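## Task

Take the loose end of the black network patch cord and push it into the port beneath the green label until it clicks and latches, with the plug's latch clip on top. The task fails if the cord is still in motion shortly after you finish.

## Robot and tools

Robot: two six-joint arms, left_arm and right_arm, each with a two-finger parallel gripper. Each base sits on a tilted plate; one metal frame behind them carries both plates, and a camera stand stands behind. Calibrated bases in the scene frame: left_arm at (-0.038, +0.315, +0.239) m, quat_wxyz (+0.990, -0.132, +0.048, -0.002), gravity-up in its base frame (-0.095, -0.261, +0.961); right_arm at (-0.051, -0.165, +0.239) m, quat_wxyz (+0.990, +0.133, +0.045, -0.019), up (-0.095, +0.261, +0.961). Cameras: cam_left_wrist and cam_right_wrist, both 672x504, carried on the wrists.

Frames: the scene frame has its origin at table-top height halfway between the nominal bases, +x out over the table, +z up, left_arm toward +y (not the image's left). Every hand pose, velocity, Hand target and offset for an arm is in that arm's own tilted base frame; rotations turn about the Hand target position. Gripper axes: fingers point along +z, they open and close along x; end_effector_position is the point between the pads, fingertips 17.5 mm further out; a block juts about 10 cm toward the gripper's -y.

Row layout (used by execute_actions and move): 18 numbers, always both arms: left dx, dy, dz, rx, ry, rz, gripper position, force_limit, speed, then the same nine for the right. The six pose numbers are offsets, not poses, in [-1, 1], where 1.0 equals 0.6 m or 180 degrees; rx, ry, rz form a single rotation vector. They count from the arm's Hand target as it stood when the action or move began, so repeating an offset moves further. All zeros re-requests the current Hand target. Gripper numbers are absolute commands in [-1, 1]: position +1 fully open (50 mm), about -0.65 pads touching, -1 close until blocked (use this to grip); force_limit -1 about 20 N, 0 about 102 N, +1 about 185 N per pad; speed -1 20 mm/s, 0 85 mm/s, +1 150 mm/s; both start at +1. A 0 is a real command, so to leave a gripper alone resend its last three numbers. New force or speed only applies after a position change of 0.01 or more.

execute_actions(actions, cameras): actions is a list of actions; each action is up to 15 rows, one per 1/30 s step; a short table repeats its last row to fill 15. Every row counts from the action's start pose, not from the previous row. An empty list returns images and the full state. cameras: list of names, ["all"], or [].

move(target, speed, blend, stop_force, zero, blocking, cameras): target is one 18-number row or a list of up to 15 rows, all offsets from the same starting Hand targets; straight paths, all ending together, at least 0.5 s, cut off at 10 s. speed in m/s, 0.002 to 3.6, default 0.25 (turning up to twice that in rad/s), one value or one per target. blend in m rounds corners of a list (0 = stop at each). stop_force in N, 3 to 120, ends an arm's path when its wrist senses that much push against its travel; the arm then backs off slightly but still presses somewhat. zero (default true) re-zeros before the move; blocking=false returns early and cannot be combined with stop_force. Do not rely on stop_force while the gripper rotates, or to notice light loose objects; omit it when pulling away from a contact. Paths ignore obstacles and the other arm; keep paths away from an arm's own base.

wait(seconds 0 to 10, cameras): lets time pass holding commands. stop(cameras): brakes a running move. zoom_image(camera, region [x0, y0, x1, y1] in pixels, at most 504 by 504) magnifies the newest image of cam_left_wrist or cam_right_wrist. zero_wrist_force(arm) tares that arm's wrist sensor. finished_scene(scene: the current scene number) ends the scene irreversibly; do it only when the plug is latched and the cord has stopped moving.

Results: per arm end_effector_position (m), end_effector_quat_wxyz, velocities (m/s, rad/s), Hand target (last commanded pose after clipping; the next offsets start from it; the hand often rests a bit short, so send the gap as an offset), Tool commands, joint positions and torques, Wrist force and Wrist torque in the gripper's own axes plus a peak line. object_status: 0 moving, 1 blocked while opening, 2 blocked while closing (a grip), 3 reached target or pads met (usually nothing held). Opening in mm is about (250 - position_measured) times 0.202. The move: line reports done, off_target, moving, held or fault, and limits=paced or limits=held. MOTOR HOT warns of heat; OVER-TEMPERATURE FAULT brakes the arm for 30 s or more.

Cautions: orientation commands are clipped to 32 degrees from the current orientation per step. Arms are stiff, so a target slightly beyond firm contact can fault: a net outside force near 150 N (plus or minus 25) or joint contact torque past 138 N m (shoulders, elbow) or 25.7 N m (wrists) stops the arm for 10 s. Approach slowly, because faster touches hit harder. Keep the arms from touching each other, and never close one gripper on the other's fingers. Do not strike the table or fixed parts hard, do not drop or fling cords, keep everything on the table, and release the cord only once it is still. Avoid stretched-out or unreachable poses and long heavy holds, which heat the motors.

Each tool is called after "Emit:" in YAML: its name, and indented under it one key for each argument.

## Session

Emit:
execute_actions:
  actions: []

Scene clock: 0.00 s.
left_arm: end_effector_position=(+0.7641, +0.1577, +0.2719) position_measured=3 object_status=3 end_effector_quat_wxyz=(+0.119, -0.667, +0.731, +0.079) | right_arm: end_effector_position=(+0.7587, +0.1882, -0.0938) position_measured=3 object_status=3 end_effector_quat_wxyz=(+0.286, +0.945, +0.131, +0.089)
Joint positions: left_arm=[-0.063 -0.948 0.93 4.678 -1.289 3.179] | right_arm=[3.75 -2.582 -1.276 -0.971 0.973 1.94]
Joint velocities: within noise
Joint torques (N m): no reading
Wrist force (N): no reading
Wrist torque (N m): no reading
Wrist force, peak (N): no reading
Hand target: left_arm +0.7641, +0.1577, +0.2719; +0.119, -0.667, +0.731, +0.079 | right_arm +0.7587, +0.1882, -0.0938; +0.286, +0.945, +0.131, +0.089
Tool commands: left_gripper/position=+1.0 left_gripper/force_limit=+1.0 left_gripper/speed=+1.0 right_gripper/position=+1.0 right_gripper/force_limit=+1.0 right_gripper/speed=+1.0

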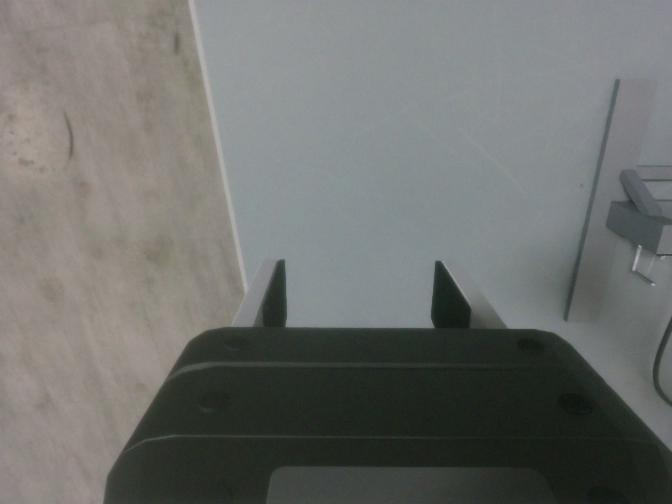

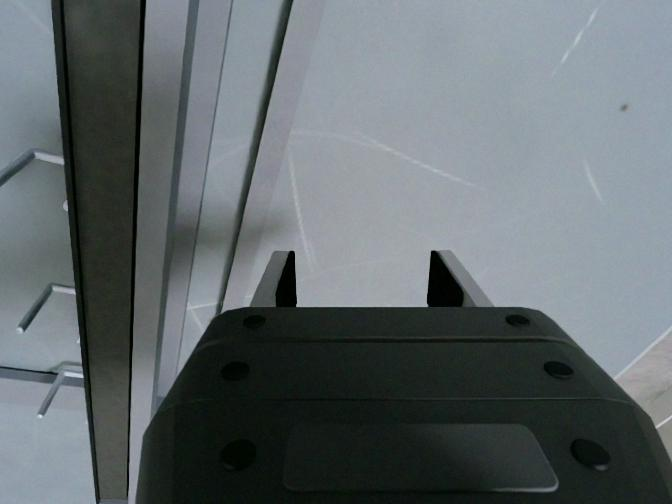

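Emit:
move:
  target:
    - [0,0,0,0,0,0,1,1,1,-0.04,0.109,0.4,0,0,0,1,1,1]
    - [0,0,0,0,0,0,1,1,1,-0.565,-0.435,0.497,0,0,0,1,1,1]
  speed: 0.35
  blend: 0.05

Emit:
move:
  target: [-0.539,-0.764,-0.209,-0.0419,-0.1379,0.4952,1,1,1,0,0,0,0,0,0,1,1,1]
  speed: 0.4

Emit:
move:
  target: [0,0,0,-0.0419,-0.1379,0.4952,1,1,1,0,0,0,0,0,0,1,1,1]
  speed: 0.7
  cameras: ["all"]

Scene clock: 11.90 s.
left_arm: end_effector_position=(+0.7641, +0.1577, +0.2719) position_measured=3 object_status=3 end_effector_quat_wxyz=(+0.119, -0.667, +0.731, +0.079) | right_arm: end_effector_position=(+0.4197, -0.0728, +0.2044) position_measured=3 object_status=3 end_effector_quat_wxyz=(+0.286, +0.945, +0.131, +0.089)
Joint positions: left_arm=[-0.063 -0.948 0.93 4.678 -1.289 3.179] | right_arm=[3.688 -1.265 -2.251 -1.271 0.967 1.866]
Joint torques (N m): left_arm=[-14.33 -49.05 -22.35 -2.93 0.07 0.4] | right_arm=[14.11 17.5 15.13 1.68 -2.2 -0.17]
Wrist force (N): left_arm=[-0.2 0.2 -0.1] | right_arm=[-0.3 -0.1 0.2]
Wrist torque (N m): left_arm=[0.03 0.04 0.00] | right_arm=[-0.02 0.04 0.01]
Wrist force, peak (N): left_arm=[0.2 0.6 0.2] | right_arm=[-2.4 1.4 0.8]
Hand target: left_arm +0.7641, +0.1577, +0.2719; +0.119, -0.667, +0.731, +0.079 | right_arm +0.4197, -0.0728, +0.2044; +0.286, +0.945, +0.131, +0.089
Off the commanded pose: left_arm 0.000 m, 0 deg | right_arm 0.000 m, 0 deg.
move: done

Scene clock: 14.60 s.
left_arm: end_effector_position=(+0.4407, -0.3007, +0.1465) position_measured=3 object_status=3 end_effector_quat_wxyz=(-0.129, +0.991, -0.022, +0.035) | right_arm: end_effector_position=(+0.4197, -0.0728, +0.2044) position_measured=3 object_status=3 end_effector_quat_wxyz=(+0.286, +0.945, +0.131, +0.089)
Joint positions: left_arm=[-0.957 -1.361 1.796 4.448 -1.362 0.64] | right_arm=[3.689 -1.265 -2.251 -1.272 0.967 1.866]
Joint torques (N m): left_arm=[-20.6 -12.07 -33.38 -0.81 2.26 -1.57] | right_arm=[14.16 17.27 15.32 1.69 -2.21 0.75]
Wrist force (N): left_arm=[-0.3 0.0 -0.3] | right_arm=[-0.1 0.0 0.0]
Wrist torque (N m): left_arm=[0.02 0.05 0.13] | right_arm=[0.00 0.02 0.02]
Wrist force, peak (N): left_arm=[-1.1 2.3 0.1] | right_arm=[-0.3 0.1 0.3]
Hand target: left_arm +0.4407, -0.3007, +0.1465; -0.129, +0.991, -0.022, +0.035 | right_arm +0.4197, -0.0728, +0.2044; +0.286, +0.945, +0.131, +0.089
Off the commanded pose: left_arm 0.000 m, 0 deg | right_arm 0.000 m, 0 deg.
move: done

Scene clock: 16.53 s.
left_arm: end_effector_position=(+0.4407, -0.3007, +0.1465) position_measured=3 object_status=3 end_effector_quat_wxyz=(-0.059, +0.699, +0.701, +0.127) | right_arm: end_effector_position=(+0.4197, -0.0728, +0.2044) position_measured=3 object_status=3 end_effector_quat_wxyz=(+0.286, +0.945, +0.131, +0.089)
Joint positions: left_arm=[-0.967 -1.366 1.805 4.44 -1.342 -0.988] | right_arm=[3.689 -1.265 -2.251 -1.272 0.967 1.866]
Joint torques (N m): left_arm=[-20.04 -12.28 -33.73 -0.7 2.23 -1.85] | right_arm=[14.33 17.01 15.44 1.72 -2.2 0.85]
Wrist force (N): left_arm=[-0.1 0.1 0.5] | right_arm=[-0.2 0.1 0.3]
Wrist torque (N m): left_arm=[0.02 0.03 0.13] | right_arm=[0.02 0.02 0.01]
Wrist force, peak (N): left_arm=[-0.1 -0.7 0.3] | right_arm=[-0.2 0.2 0.3]
Hand target: left_arm +0.4407, -0.3007, +0.1465; -0.059, +0.699, +0.701, +0.127 | right_arm +0.4197, -0.0728, +0.2044; +0.286, +0.945, +0.131, +0.089
Off the commanded pose: left_arm 0.000 m, 0 deg | right_arm 0.000 m, 0 deg.
move: done

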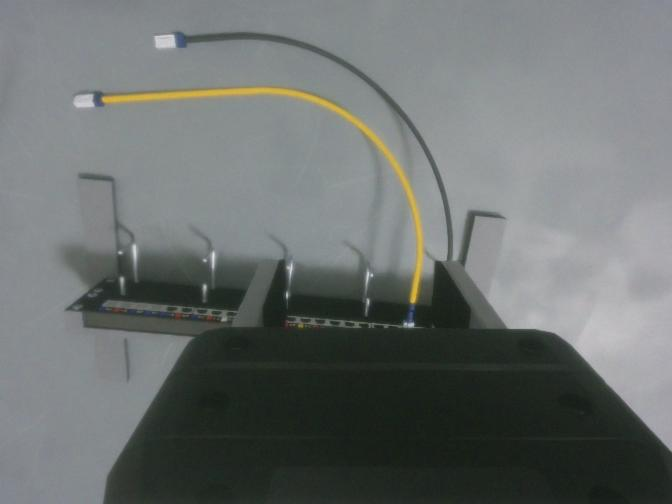

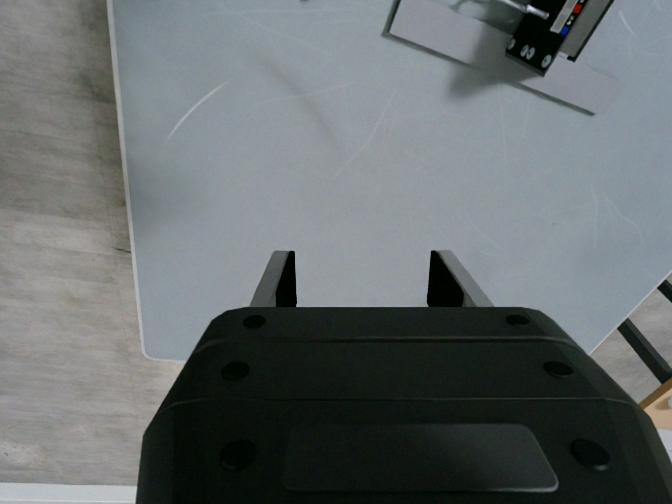

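Emit:
zoom_image:
  camera: "cam_left_wrist"
  region: [140, 20, 220, 70]

Emit:
zoom_image:
  camera: "cam_left_wrist"
  region: [60, 270, 260, 350]

Emit:
zoom_image:
  camera: "cam_left_wrist"
  region: [270, 290, 450, 350]

Scaled by 6.300 from the camera's 672x504 image, which has a finer 960x720 frame.

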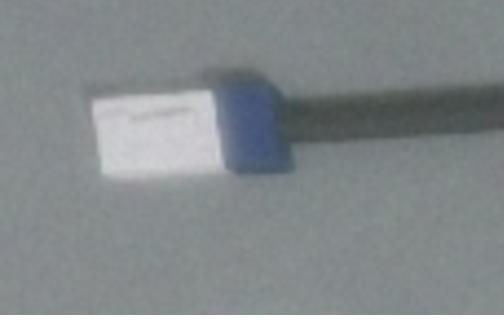

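Scaled by 2.520 from the camera's 672x504 image, which has a finer 960x720 frame.

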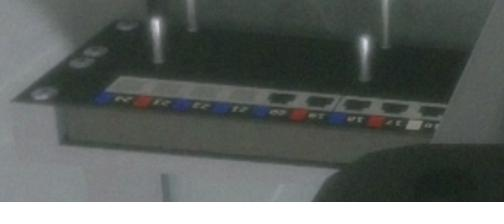

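Scaled by 2.800 from the camera's 672x504 image, which has a finer 960x720 frame.

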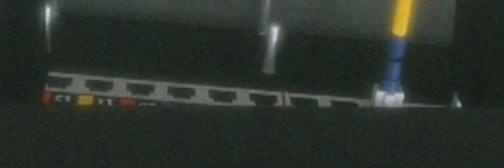

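Emit:
move:
  target: [-0.19,0.08,0.0,0,0,0,1,1,1,0,0,0,0,0,0,1,1,1]
  speed: 0.3
  cameras: ["cam_left_wrist"]

Emit:
zoom_image:
  camera: "cam_left_wrist"
  region: [40, 230, 240, 380]

Emit:
zoom_image:
  camera: "cam_left_wrist"
  region: [240, 250, 440, 380]

Scene clock: 32.03 s.
left_arm: end_effector_position=(+0.3268, -0.2527, +0.1465) position_measured=3 object_status=3 end_effector_quat_wxyz=(-0.059, +0.699, +0.701, +0.127) | right_arm: end_effector_position=(+0.4197, -0.0728, +0.2044) position_measured=3 object_status=3 end_effector_quat_wxyz=(+0.286, +0.945, +0.131, +0.089)
Joint positions: left_arm=[-1.122 -1.643 2.095 4.46 -1.371 -1.145] | right_arm=[3.689 -1.265 -2.251 -1.272 0.967 1.866]
Joint torques (N m): left_arm=[-17.08 -21.78 -11.54 -1.04 -2.42 -1.48] | right_arm=[14.07 16.54 15.84 1.72 -2.22 0.8]
Wrist force (N): left_arm=[-0.1 -0.2 0.1] | right_arm=[-0.1 -0.1 0.2]
Wrist torque (N m): left_arm=[-0.02 0.03 0.14] | right_arm=[-0.01 0.01 0.02]
Wrist force, peak (N): left_arm=[1.3 -3.0 0.8] | right_arm=[-0.2 0.1 0.4]
Hand target: left_arm +0.3267, -0.2527, +0.1465; -0.059, +0.699, +0.701, +0.127 | right_arm +0.4197, -0.0728, +0.2044; +0.286, +0.945, +0.131, +0.089
Off the commanded pose: left_arm 0.000 m, 0 deg | right_arm 0.000 m, 0 deg.
move: done
Images, in order (width x height): cam_left_wrist 672x504.

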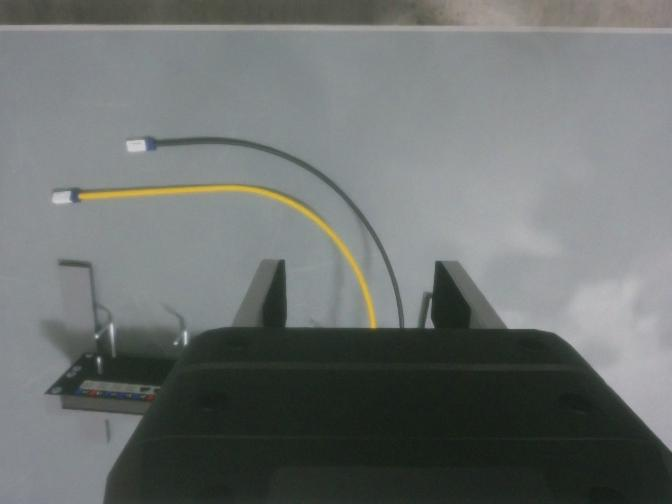

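Scaled by 2.520 from the camera's 672x504 image, which has a finer 960x720 frame.

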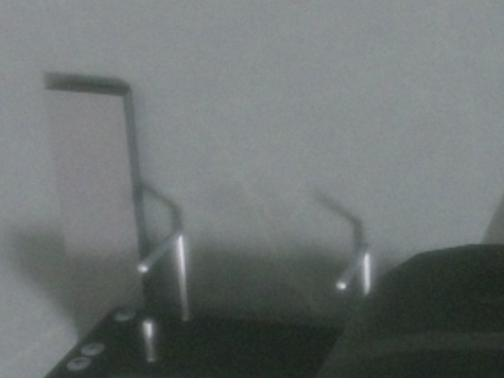

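Scaled by 2.520 from the camera's 672x504 image, which has a finer 960x720 frame.

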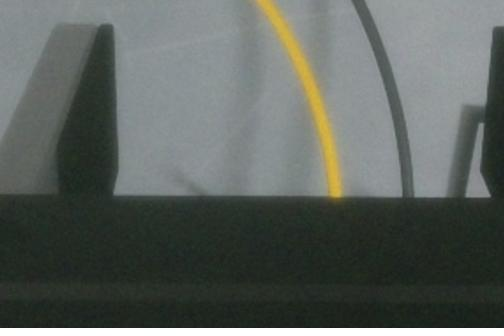

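Emit:
move:
  target: [0.35,0,0.03,0,0,0,1,1,1,0,0,0,0,0,0,1,1,1]
  speed: 0.3
  cameras: ["cam_left_wrist"]

Emit:
zoom_image:
  camera: "cam_left_wrist"
  region: [80, 180, 270, 280]

Emit:
zoom_image:
  camera: "cam_left_wrist"
  region: [250, 190, 460, 300]

Scene clock: 35.80 s.
left_arm: end_effector_position=(+0.5367, -0.2527, +0.1645) position_measured=3 object_status=3 end_effector_quat_wxyz=(-0.059, +0.699, +0.701, +0.127) | right_arm: end_effector_position=(+0.4197, -0.0728, +0.2044) position_measured=3 object_status=3 end_effector_quat_wxyz=(+0.286, +0.945, +0.131, +0.089)
Joint positions: left_arm=[-0.781 -1.272 1.646 4.46 -1.316 -0.8] | right_arm=[3.689 -1.265 -2.251 -1.272 0.967 1.866]
Joint torques (N m): left_arm=[-2.67 -18.55 -34.53 -0.67 -2.62 2.24] | right_arm=[13.81 15.76 15.66 1.75 -2.19 0.89]
Wrist force (N): left_arm=[0.2 0.1 0.1] | right_arm=[-0.2 -0.1 0.3]
Wrist torque (N m): left_arm=[0.00 -0.01 0.01] | right_arm=[-0.01 0.02 0.02]
Wrist force, peak (N): left_arm=[0.2 3.1 0.2] | right_arm=[-0.3 0.3 0.2]
Hand target: left_arm +0.5367, -0.2527, +0.1645; -0.059, +0.699, +0.701, +0.127 | right_arm +0.4197, -0.0728, +0.2044; +0.286, +0.945, +0.131, +0.089
Off the commanded pose: left_arm 0.000 m, 0 deg | right_arm 0.000 m, 0 deg.
move: done
Images, in order (width x height): cam_left_wrist 672x504.

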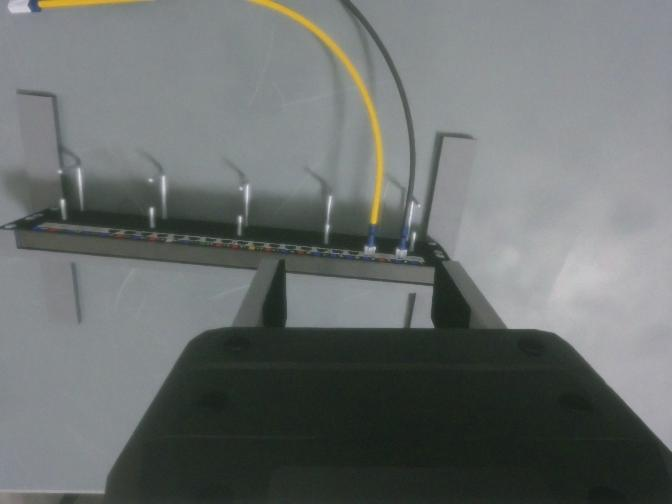

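Scaled by 2.653 from the camera's 672x504 image, which has a finer 960x720 frame.

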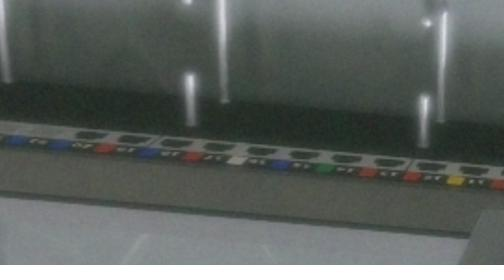

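Scaled by 2.400 from the camera's 672x504 image, which has a finer 960x720 frame.

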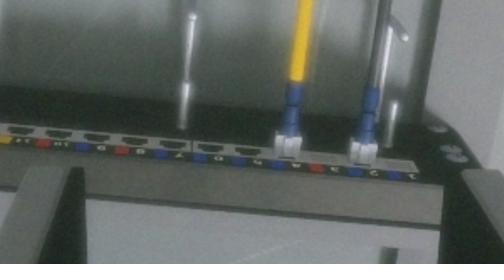

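Emit:
move:
  target: [0,0,0,0,0,0,1,1,1,-0.115,0.182,-0.333,0.104,0.0216,-0.0711,1,1,1]
  cameras: ["cam_right_wrist"]

Scene clock: 48.17 s.
left_arm: end_effector_position=(+0.5367, -0.2527, +0.1645) position_measured=3 object_status=3 end_effector_quat_wxyz=(-0.059, +0.699, +0.701, +0.127) | right_arm: end_effector_position=(+0.3507, +0.0364, +0.0046) position_measured=3 object_status=3 end_effector_quat_wxyz=(+0.132, +0.990, +0.019, +0.045)
Joint positions: left_arm=[-0.781 -1.272 1.646 4.46 -1.316 -0.8] | right_arm=[3.849 -1.559 -2.554 -0.701 1.309 2.254]
Joint torques (N m): left_arm=[-2.26 -17.62 -34.31 -0.93 -2.69 2.19] | right_arm=[16.16 4.19 8.73 4.4 1.46 1.15]
Wrist force (N): left_arm=[0.2 -0.1 0.1] | right_arm=[-0.4 0.1 0.7]
Wrist torque (N m): left_arm=[-0.01 -0.03 0.01] | right_arm=[-0.01 0.05 -0.01]
Wrist force, peak (N): left_arm=[-0.2 0.1 0.6] | right_arm=[-1.1 -1.0 2.1]
Hand target: left_arm +0.5367, -0.2527, +0.1645; -0.059, +0.699, +0.701, +0.127 | right_arm +0.3507, +0.0364, +0.0046; +0.132, +0.990, +0.019, +0.045
Off the commanded pose: left_arm 0.000 m, 0 deg | right_arm 0.000 m, 0 deg.
move: done
Images, in order (width x height): cam_right_wrist 672x504.

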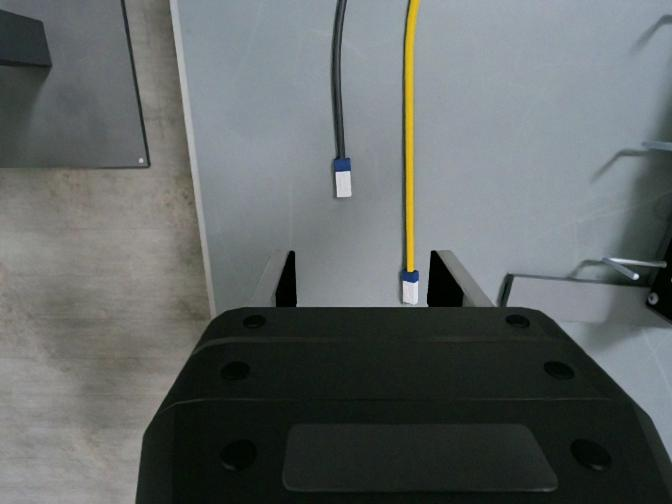

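Emit:
zoom_image:
  camera: "cam_right_wrist"
  region: [310, 140, 380, 210]

Scaled by 7.200 from the camera's 672x504 image, which has a finer 960x720 frame.

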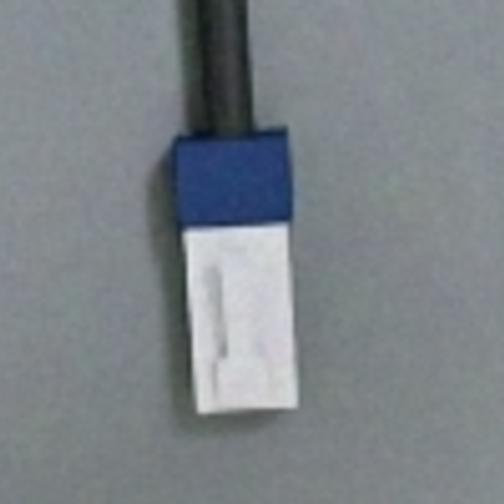

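Emit:
move:
  target: [0,0,0,0,0,0,1,1,1,0.0193,-0.0363,-0.265,0,0,0,0.6,1,1]
  cameras: ["cam_right_wrist"]

Emit:
zoom_image:
  camera: "cam_right_wrist"
  region: [280, 180, 440, 320]

Scene clock: 61.67 s.
left_arm: end_effector_position=(+0.5367, -0.2527, +0.1645) position_measured=3 object_status=3 end_effector_quat_wxyz=(-0.059, +0.699, +0.701, +0.127) | right_arm: end_effector_position=(+0.3623, +0.0146, -0.1544) position_measured=63 object_status=3 end_effector_quat_wxyz=(+0.132, +0.990, +0.019, +0.045)
Joint positions: left_arm=[-0.781 -1.272 1.646 4.46 -1.316 -0.8] | right_arm=[3.773 -2.254 -2.577 0.038 1.302 2.176]
Joint torques (N m): left_arm=[-3.03 -18.69 -33.66 -0.87 -2.57 2.04] | right_arm=[1.59 18.83 10.58 4.57 -1.51 -1.73]
Wrist force (N): left_arm=[-0.1 0.3 0.4] | right_arm=[-0.6 0.2 0.8]
Wrist torque (N m): left_arm=[0.05 0.01 0.01] | right_arm=[-0.01 0.08 0.08]
Wrist force, peak (N): left_arm=[0.0 0.4 0.5] | right_arm=[-0.8 -0.2 2.8]
Hand target: left_arm +0.5367, -0.2527, +0.1645; -0.059, +0.699, +0.701, +0.127 | right_arm +0.3623, +0.0146, -0.1544; +0.132, +0.990, +0.019, +0.045
Off the commanded pose: left_arm 0.000 m, 0 deg | right_arm 0.000 m, 0 deg.
move: done
Images, in order (width x height): cam_right_wrist 672x504.

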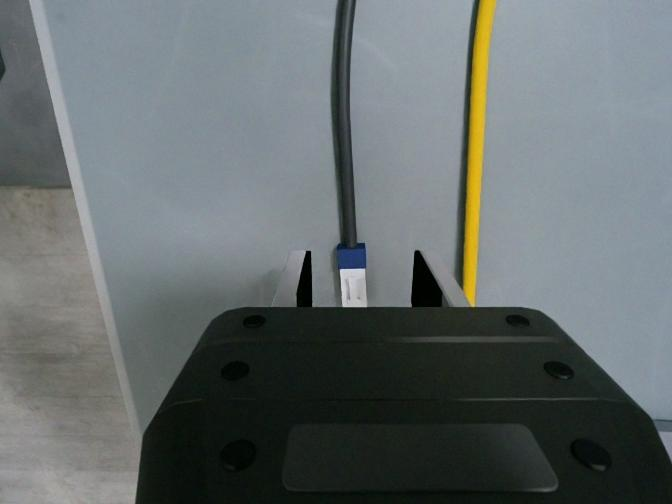

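Scaled by 3.150 from the camera's 672x504 image, which has a finer 960x720 frame.

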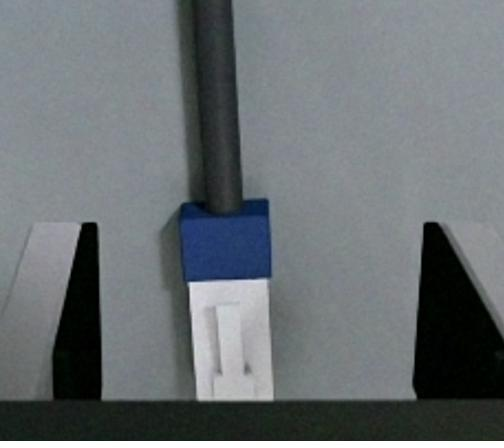

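Emit:
move:
  target: [0,0,0,0,0,0,1,1,1,0.003,-0.0208,-0.0635,0,0,0,0.3,-0.7,-0.5]
  speed: 0.03
  stop_force: 4

Emit:
move:
  target: [0,0,0,0,0,0,1,1,1,-0.0001,0.0003,0.001,0,0,0,-1,-0.6,-1]

Emit:
wait:
  seconds: 1
  cameras: ["cam_right_wrist"]

Emit:
zoom_image:
  camera: "cam_right_wrist"
  region: [310, 220, 410, 310]

Scene clock: 68.27 s.
left_arm: end_effector_position=(+0.5367, -0.2527, +0.1645) position_measured=3 object_status=3 end_effector_quat_wxyz=(-0.059, +0.699, +0.701, +0.127) | right_arm: end_effector_position=(+0.3641, +0.0022, -0.1925) position_measured=107 object_status=3 end_effector_quat_wxyz=(+0.132, +0.990, +0.019, +0.045)
Joint positions: left_arm=[-0.781 -1.272 1.646 4.46 -1.316 -0.8] | right_arm=[3.738 -2.42 -2.546 0.182 1.3 2.139]
Joint torques (N m): left_arm=[-2.64 -16.97 -32.8 -0.99 -2.55 1.96] | right_arm=[1.86 21.73 7.05 4.62 -1.52 -1.72]
Wrist force (N): left_arm=[0.2 0.2 0.0] | right_arm=[-0.5 0.4 0.9]
Wrist torque (N m): left_arm=[0.02 -0.03 0.00] | right_arm=[0.02 0.06 0.08]
Wrist force, peak (N): left_arm=[0.5 -0.5 0.3] | right_arm=[-0.3 0.1 1.4]
Hand target: left_arm +0.5367, -0.2527, +0.1645; -0.059, +0.699, +0.701, +0.127 | right_arm +0.3641, +0.0022, -0.1925; +0.132, +0.990, +0.019, +0.045
Off the commanded pose: left_arm 0.000 m, 0 deg | right_arm 0.000 m, 0 deg.
move: done

Scene clock: 69.37 s.
left_arm: end_effector_position=(+0.5367, -0.2527, +0.1645) position_measured=3 object_status=3 end_effector_quat_wxyz=(-0.059, +0.699, +0.701, +0.127) | right_arm: end_effector_position=(+0.3640, +0.0023, -0.1919) position_measured=193 object_status=2 end_effector_quat_wxyz=(+0.132, +0.990, +0.019, +0.045)
Joint positions: left_arm=[-0.781 -1.272 1.646 4.46 -1.316 -0.8] | right_arm=[3.739 -2.418 -2.547 0.18 1.3 2.14]
Joint torques (N m): left_arm=[-2.78 -18.02 -33.62 -0.83 -2.51 2.06] | right_arm=[20.71 38.6 -9.1 1.82 0.85 1.13]
Wrist force (N): left_arm=[0.2 0.1 0.1] | right_arm=[-0.5 0.0 1.1]
Wrist torque (N m): left_arm=[0.02 -0.02 0.01] | right_arm=[-0.04 0.05 0.01]
Wrist force, peak (N): left_arm=[-0.1 0.3 0.5] | right_arm=[-0.4 0.3 1.2]
Hand target: left_arm +0.5367, -0.2527, +0.1645; -0.059, +0.699, +0.701, +0.127 | right_arm +0.3640, +0.0023, -0.1919; +0.132, +0.990, +0.019, +0.045
Off the commanded pose: left_arm 0.000 m, 0 deg | right_arm 0.000 m, 0 deg.
move: done

Scene clock: 70.37 s.
left_arm: end_effector_position=(+0.5367, -0.2527, +0.1645) position_measured=3 object_status=3 end_effector_quat_wxyz=(-0.059, +0.699, +0.701, +0.127) | right_arm: end_effector_position=(+0.3640, +0.0023, -0.1919) position_measured=193 object_status=2 end_effector_quat_wxyz=(+0.132, +0.990, +0.019, +0.045)
Joint positions: left_arm=[-0.781 -1.272 1.646 4.46 -1.316 -0.8] | right_arm=[3.739 -2.418 -2.547 0.18 1.3 2.14]
Joint torques (N m): left_arm=[-2.16 -17.93 -33.19 -0.85 -2.57 2.17] | right_arm=[20.41 38.26 -8.69 1.82 0.96 1.03]
Wrist force (N): left_arm=[0.2 0.1 -0.3] | right_arm=[-0.3 0.2 0.8]
Wrist torque (N m): left_arm=[0.01 -0.02 0.00] | right_arm=[0.00 0.04 0.01]
Wrist force, peak (N): left_arm=[0.5 0.0 0.4] | right_arm=[-0.5 0.2 1.1]
Hand target: left_arm +0.5367, -0.2527, +0.1645; -0.059, +0.699, +0.701, +0.127 | right_arm +0.3640, +0.0023, -0.1919; +0.132, +0.990, +0.019, +0.045
Tool commands: left_gripper/position=+1.0 left_gripper/force_limit=+1.0 left_gripper/speed=+1.0 right_gripper/position=-1.0 right_gripper/force_limit=-0.6 right_gripper/speed=-1.0
Off the commanded pose: left_arm 0.000 m, 0 deg | right_arm 0.000 m, 0 deg.
wait: 1.00 s; at rest by 0.17 s
Images, in order (width x height): cam_right_wrist 672x504.

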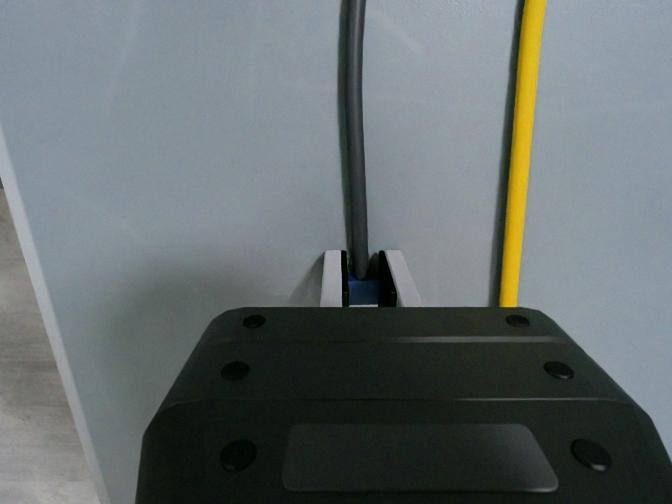

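Scaled by 5.040 from the camera's 672x504 image, which has a finer 960x720 frame.

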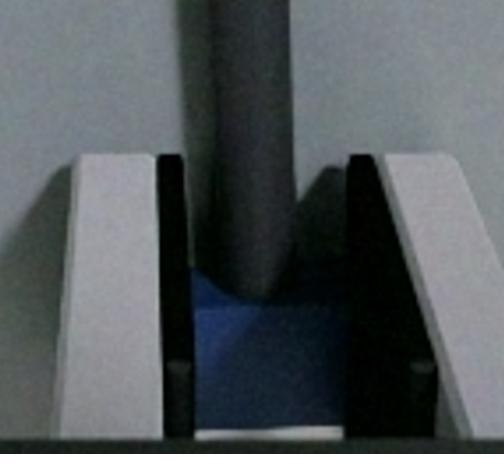

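Emit:
move:
  target: [-0.0035,0.215,-0.188,-0.413,-0.0775,0.2556,1,1,1,-0.019,0.052,0.192,0,0,0,-1,-0.6,-1]
  cameras: ["cam_left_wrist"]

Emit:
move:
  target: [0,0,0,0,0,0,1,1,1,0.36,0.191,0.0875,-0.045,0.124,0.4565,-1,-0.6,-1]
  speed: 0.2
  cameras: ["all"]

Scene clock: 86.33 s.
left_arm: end_effector_position=(+0.5346, -0.1237, +0.0517) position_measured=3 object_status=3 end_effector_quat_wxyz=(+0.398, +0.267, +0.837, -0.264) | right_arm: end_effector_position=(+0.3526, +0.0335, -0.0767) position_measured=193 object_status=2 end_effector_quat_wxyz=(+0.132, +0.990, +0.019, +0.045)
Joint positions: left_arm=[-0.224 -0.929 2.345 2.417 -2.121 -1.44] | right_arm=[3.838 -1.894 -2.607 -0.31 1.308 2.243]
Joint torques (N m): left_arm=[-0.58 -18.84 -15.39 -5.38 -3.92 -1.92] | right_arm=[18.38 28.11 17.76 1.75 1.36 1.18]
Wrist force (N): left_arm=[-1.8 -2.1 -0.1] | right_arm=[-0.7 0.2 0.9]
Wrist torque (N m): left_arm=[-0.38 0.33 0.11] | right_arm=[-0.02 0.09 -0.02]
Wrist force, peak (N): left_arm=[-2.3 -2.2 -0.3] | right_arm=[-0.6 0.2 1.4]
Hand target: left_arm +0.5346, -0.1237, +0.0517; +0.398, +0.267, +0.837, -0.264 | right_arm +0.3526, +0.0335, -0.0767; +0.132, +0.990, +0.019, +0.045
Off the commanded pose: left_arm 0.000 m, 0 deg | right_arm 0.000 m, 0 deg.
move: done
Images, in order (width x height): cam_left_wrist 672x504.

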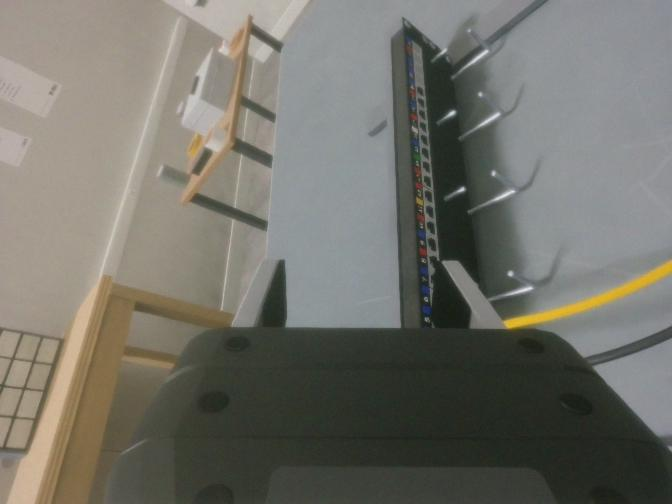

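Scene clock: 90.60 s.
left_arm: end_effector_position=(+0.5346, -0.1237, +0.0517) position_measured=3 object_status=3 end_effector_quat_wxyz=(+0.398, +0.267, +0.837, -0.264) | right_arm: end_effector_position=(+0.5686, +0.1481, -0.0242) position_measured=193 object_status=2 end_effector_quat_wxyz=(+0.128, +0.714, +0.686, -0.057)
Joint positions: left_arm=[-0.224 -0.929 2.345 2.416 -2.121 -1.44] | right_arm=[3.749 -2.1 -1.901 -0.787 1.299 0.658]
Joint torques (N m): left_arm=[-0.89 -19.05 -15.9 -5.3 -1.78 -1.73] | right_arm=[4.91 28.86 25.52 1.59 1.44 -1.61]
Wrist force (N): left_arm=[-2.0 -2.2 -0.2] | right_arm=[-0.3 -0.1 1.0]
Wrist torque (N m): left_arm=[-0.39 0.37 0.10] | right_arm=[-0.06 0.02 0.09]
Wrist force, peak (N): left_arm=[-2.0 -2.4 0.0] | right_arm=[-1.2 0.3 1.1]
Hand target: left_arm +0.5346, -0.1237, +0.0517; +0.398, +0.267, +0.837, -0.264 | right_arm +0.5686, +0.1481, -0.0242; +0.128, +0.714, +0.686, -0.057
Off the commanded pose: left_arm 0.000 m, 0 deg | right_arm 0.000 m, 0 deg.
move: done

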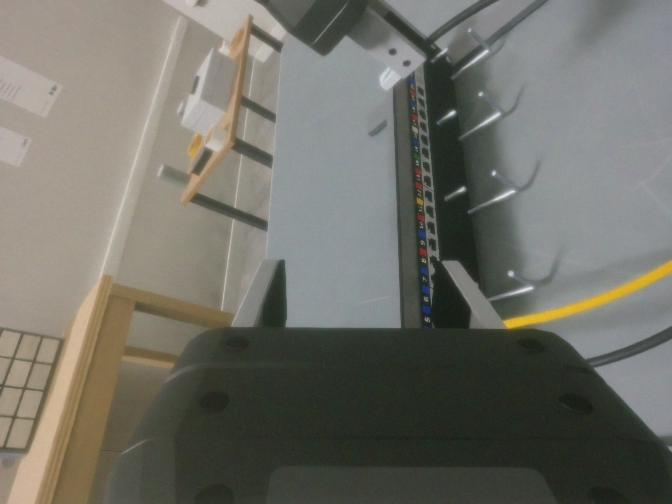

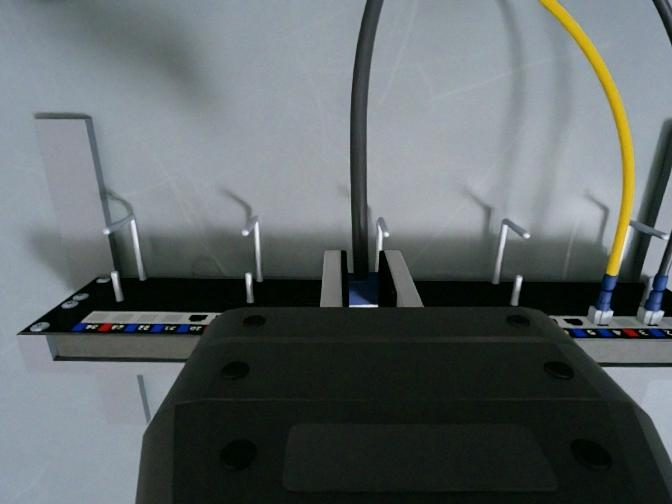

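Emit:
zoom_image:
  camera: "cam_right_wrist"
  region: [40, 290, 230, 370]

Emit:
zoom_image:
  camera: "cam_right_wrist"
  region: [530, 290, 672, 370]

Emit:
zoom_image:
  camera: "cam_left_wrist"
  region: [360, 20, 480, 220]

Scaled by 2.653 from the camera's 672x504 image, which has a finer 960x720 frame.

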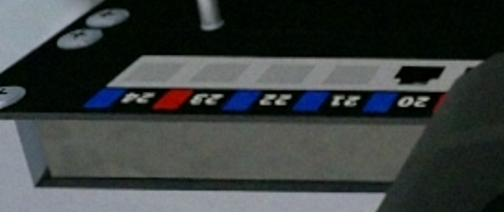

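Scaled by 3.549 from the camera's 672x504 image, which has a finer 960x720 frame.

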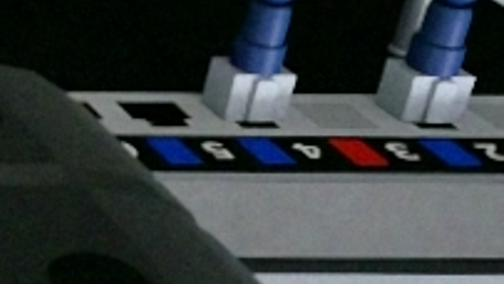

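Scaled by 2.520 from the camera's 672x504 image, which has a finer 960x720 frame.

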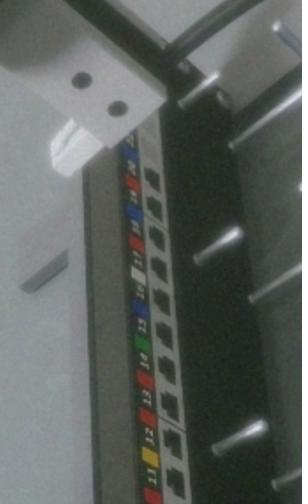

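Emit:
move:
  target: [0,0,0,0,0,0,1,1,1,0.0127,-0.0383,-0.127,0.0004,-0.001,-0.0037,-1,-0.6,-1]
  speed: 0.08
  cameras: ["all"]

Emit:
zoom_image:
  camera: "cam_left_wrist"
  region: [370, 40, 490, 180]

Scene clock: 108.47 s.
left_arm: end_effector_position=(+0.5346, -0.1237, +0.0517) position_measured=3 object_status=3 end_effector_quat_wxyz=(+0.398, +0.267, +0.837, -0.264) | right_arm: end_effector_position=(+0.5762, +0.1252, -0.1004) position_measured=193 object_status=2 end_effector_quat_wxyz=(+0.128, +0.718, +0.681, -0.057)
Joint positions: left_arm=[-0.224 -0.929 2.345 2.416 -2.121 -1.44] | right_arm=[3.708 -2.256 -1.919 -0.602 1.296 0.628]
Joint torques (N m): left_arm=[0.21 -20.29 -16.84 -5.31 0.47 -1.59] | right_arm=[5.61 31.45 22.96 4.51 -1.47 -1.74]
Wrist force (N): left_arm=[-1.8 -2.3 -0.3] | right_arm=[-0.4 0.1 1.1]
Wrist torque (N m): left_arm=[-0.42 0.33 0.11] | right_arm=[-0.02 0.03 0.08]
Wrist force, peak (N): left_arm=[-1.9 -2.4 -0.2] | right_arm=[-0.5 0.0 2.0]
Hand target: left_arm +0.5346, -0.1237, +0.0517; +0.398, +0.267, +0.837, -0.264 | right_arm +0.5762, +0.1252, -0.1004; +0.128, +0.718, +0.681, -0.057
Off the commanded pose: left_arm 0.000 m, 0 deg | right_arm 0.000 m, 0 deg.
move: done

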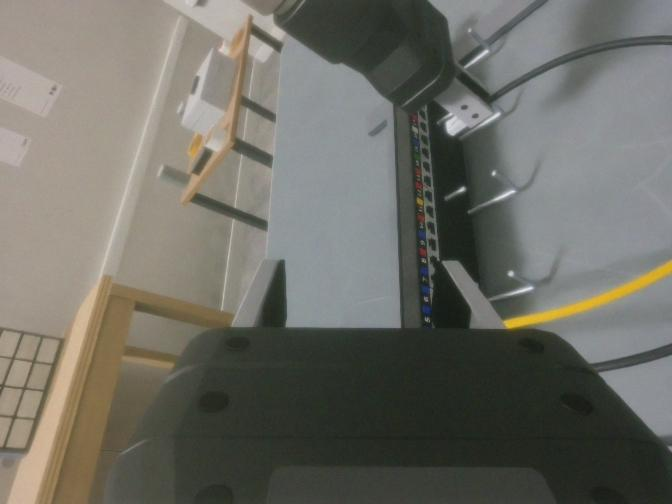

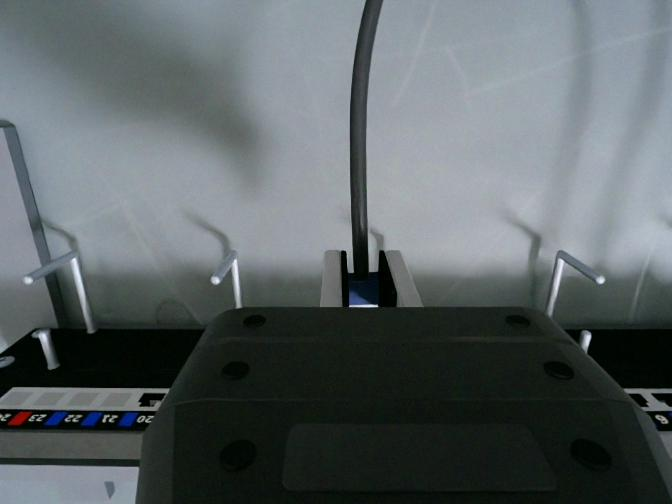

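Scaled by 3.600 from the camera's 672x504 image, which has a finer 960x720 frame.

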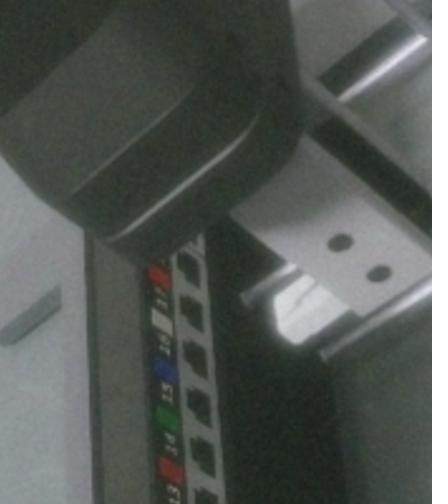

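Emit:
zoom_image:
  camera: "cam_right_wrist"
  region: [60, 370, 190, 450]

Emit:
zoom_image:
  camera: "cam_right_wrist"
  region: [590, 370, 672, 450]

Scaled by 3.877 from the camera's 672x504 image, which has a finer 960x720 frame.

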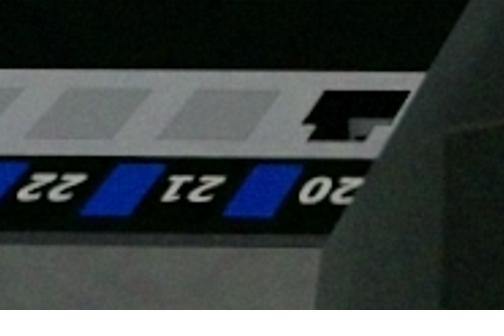

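Scaled by 6.146 from the camera's 672x504 image, which has a finer 960x720 frame.

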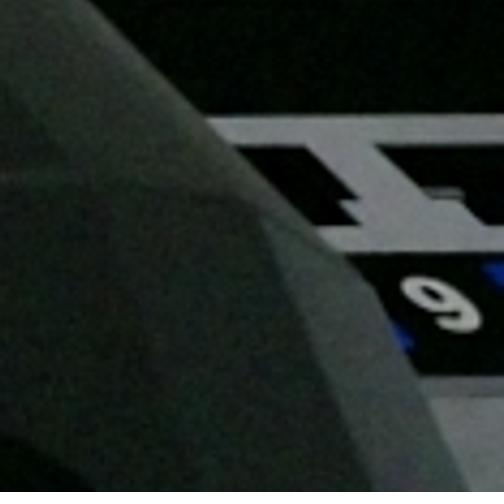

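Emit:
move:
  target:
    - [0,0,0,0,0,0,1,1,1,0.0028,-0.0078,-0.029,0,0,0,-1,-0.6,-1]
    - [0,0,0,0,0,0,1,1,1,0.0477,-0.0078,-0.0243,0,0,0,-1,-0.6,-1]
  speed: 0.04
  stop_force: 6
  cameras: ["all"]

Emit:
zoom_image:
  camera: "cam_left_wrist"
  region: [400, 90, 490, 180]

Emit:
zoom_image:
  camera: "cam_right_wrist"
  region: [60, 360, 190, 440]

Emit:
zoom_image:
  camera: "cam_right_wrist"
  region: [560, 360, 672, 440]

Scene clock: 122.23 s.
left_arm: end_effector_position=(+0.5346, -0.1237, +0.0517) position_measured=3 object_status=3 end_effector_quat_wxyz=(+0.398, +0.267, +0.837, -0.264) | right_arm: end_effector_position=(+0.6048, +0.1205, -0.1150) position_measured=193 object_status=2 end_effector_quat_wxyz=(+0.128, +0.718, +0.681, -0.057)
Joint positions: left_arm=[-0.224 -0.929 2.345 2.416 -2.121 -1.44] | right_arm=[3.675 -2.322 -1.837 -0.607 1.294 0.594]
Joint torques (N m): left_arm=[0.24 -18.03 -16.41 -5.53 0.53 -1.58] | right_arm=[6.55 34.94 23.16 1.72 -1.48 -1.77]
Wrist force (N): left_arm=[-1.7 -2.3 0.0] | right_arm=[-0.6 0.2 1.0]
Wrist torque (N m): left_arm=[-0.41 0.32 0.12] | right_arm=[-0.01 0.05 0.08]
Wrist force, peak (N): left_arm=[-2.1 -2.3 0.0] | right_arm=[-0.5 -0.5 1.7]
Hand target: left_arm +0.5346, -0.1237, +0.0517; +0.398, +0.267, +0.837, -0.264 | right_arm +0.6048, +0.1205, -0.1150; +0.128, +0.718, +0.681, -0.057
Off the commanded pose: left_arm 0.000 m, 0 deg | right_arm 0.000 m, 0 deg.
move: done

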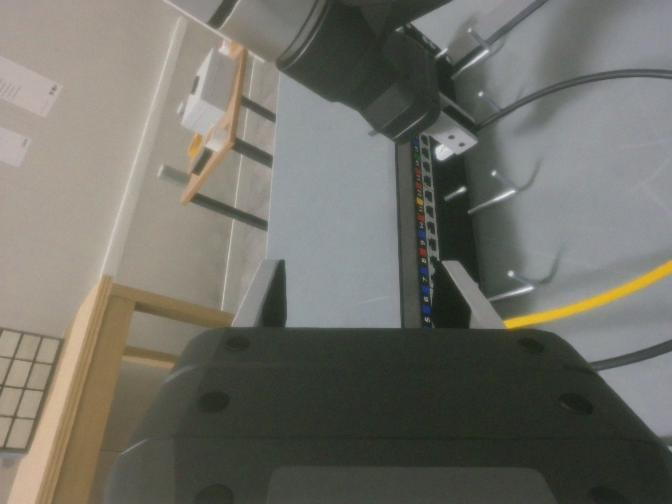

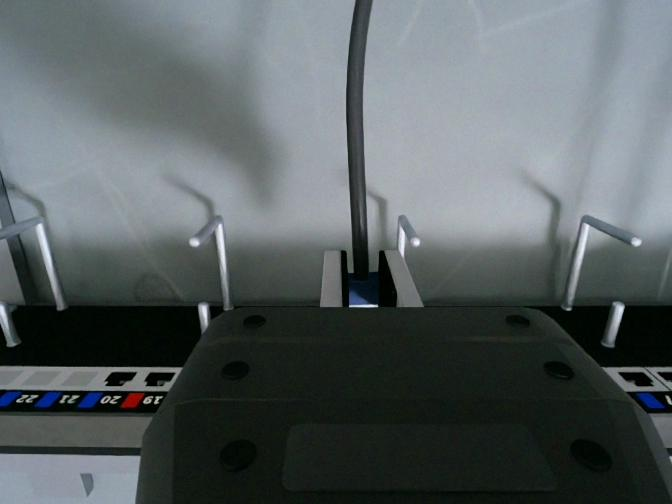

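Scaled by 5.600 from the camera's 672x504 image, which has a finer 960x720 frame.

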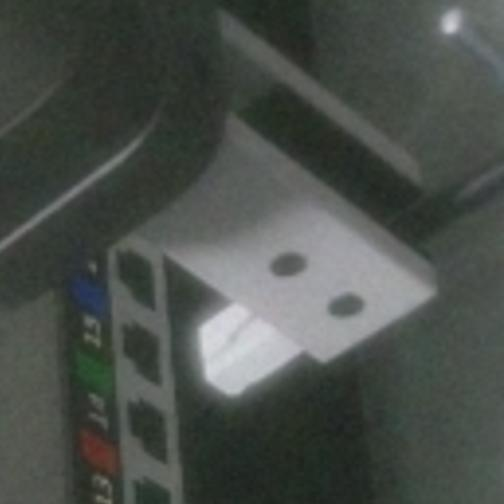

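Scaled by 3.877 from the camera's 672x504 image, which has a finer 960x720 frame.

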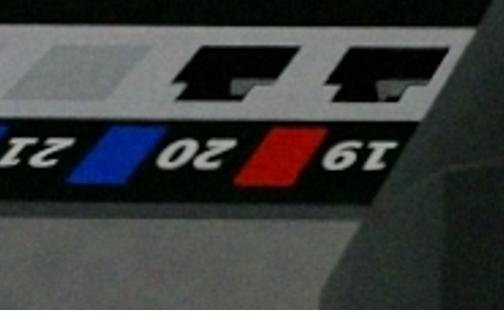

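Scaled by 4.500 from the camera's 672x504 image, which has a finer 960x720 frame.

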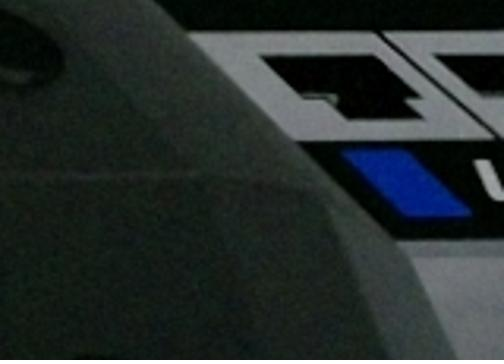

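Emit:
move:
  target:
    - [0,0,0,0,0,0,1,1,1,0.0149,-0.0009,0.0003,0,0,0,-1,-0.6,-1]
    - [0,0,0,0,0,0,1,1,1,0.0745,-0.0031,0.0067,0,0,0,-1,-0.6,-1]
  speed: 0.012
  stop_force: 8
  cameras: ["all"]

Emit:
zoom_image:
  camera: "cam_left_wrist"
  region: [400, 90, 470, 180]

Scene clock: 136.17 s.
left_arm: end_effector_position=(+0.5346, -0.1237, +0.0517) position_measured=3 object_status=3 end_effector_quat_wxyz=(+0.398, +0.267, +0.837, -0.264) | right_arm: end_effector_position=(+0.6253, +0.1195, -0.1136) position_measured=193 object_status=2 end_effector_quat_wxyz=(+0.128, +0.718, +0.681, -0.057)
Joint positions: left_arm=[-0.224 -0.929 2.345 2.416 -2.121 -1.44] | right_arm=[3.657 -2.346 -1.776 -0.64 1.293 0.575]
Joint torques (N m): left_arm=[0.03 -19 -15.4 -5.31 0.66 -1.65] | right_arm=[22.99 54.76 10.14 5.16 -1.8 1.12]
Wrist force (N): left_arm=[-2.2 -2.2 0.0] | right_arm=[1.0 -7.8 0.8]
Wrist torque (N m): left_arm=[-0.40 0.40 0.11] | right_arm=[-0.04 0.07 0.03]
Wrist force, peak (N): left_arm=[-2.2 -2.5 -0.2] | right_arm=[2.5 -17.8 -0.4]
Hand target: left_arm +0.5346, -0.1237, +0.0517; +0.398, +0.267, +0.837, -0.264 | right_arm +0.6253, +0.1195, -0.1136; +0.128, +0.718, +0.681, -0.057 (not the last commanded pose)
Off the commanded pose: left_arm 0.000 m, 0 deg | right_arm 0.024 m, 0 deg.
move: contact (right_arm); path passed 1 of 2 targets

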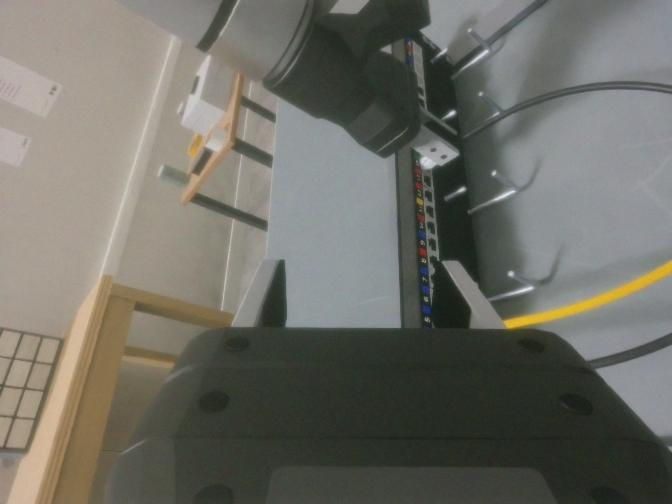

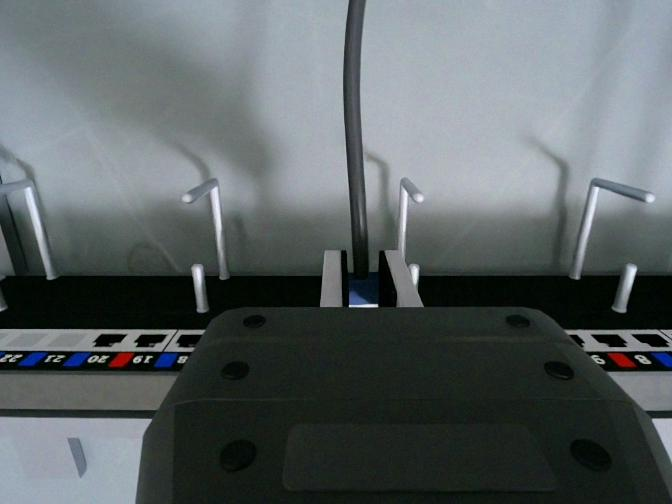

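Scaled by 5.600 from the camera's 672x504 image, which has a finer 960x720 frame.

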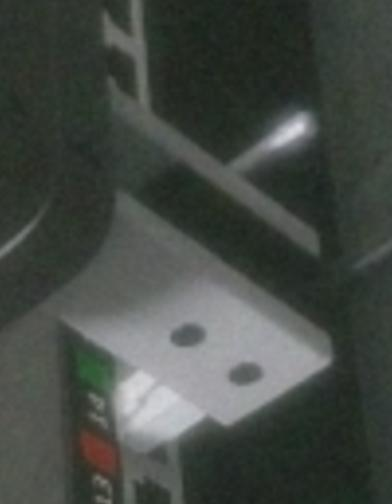

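Emit:
zoom_image:
  camera: "cam_left_wrist"
  region: [410, 140, 450, 190]

Emit:
zoom_image:
  camera: "cam_right_wrist"
  region: [80, 310, 210, 390]

Emit:
zoom_image:
  camera: "cam_right_wrist"
  region: [560, 310, 672, 390]

Emit:
zoom_image:
  camera: "cam_right_wrist"
  region: [310, 230, 420, 310]

Scaled by 10.080 from the camera's 672x504 image, which has a finer 960x720 frame.

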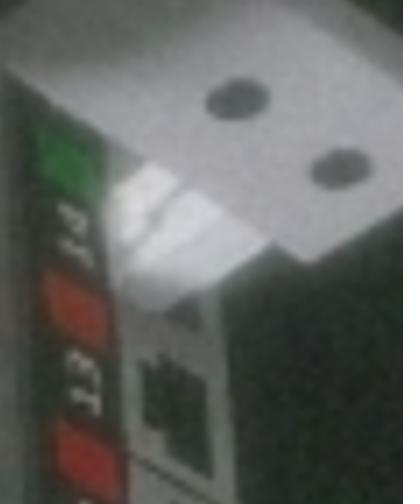

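Scaled by 3.877 from the camera's 672x504 image, which has a finer 960x720 frame.

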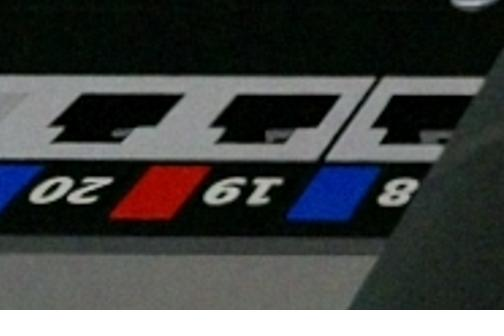

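Scaled by 4.500 from the camera's 672x504 image, which has a finer 960x720 frame.

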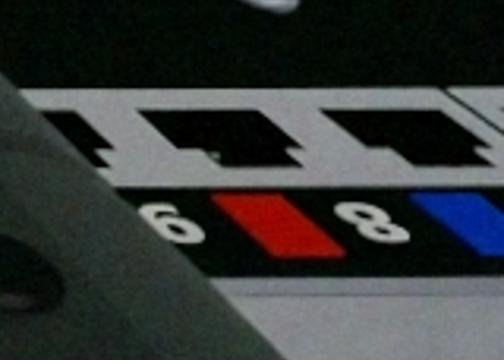

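Scaled by 4.582 from the camera's 672x504 image, which has a finer 960x720 frame.

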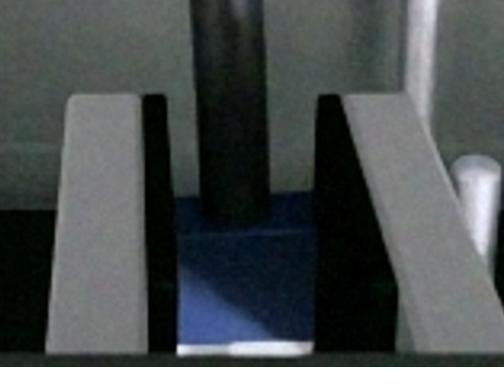

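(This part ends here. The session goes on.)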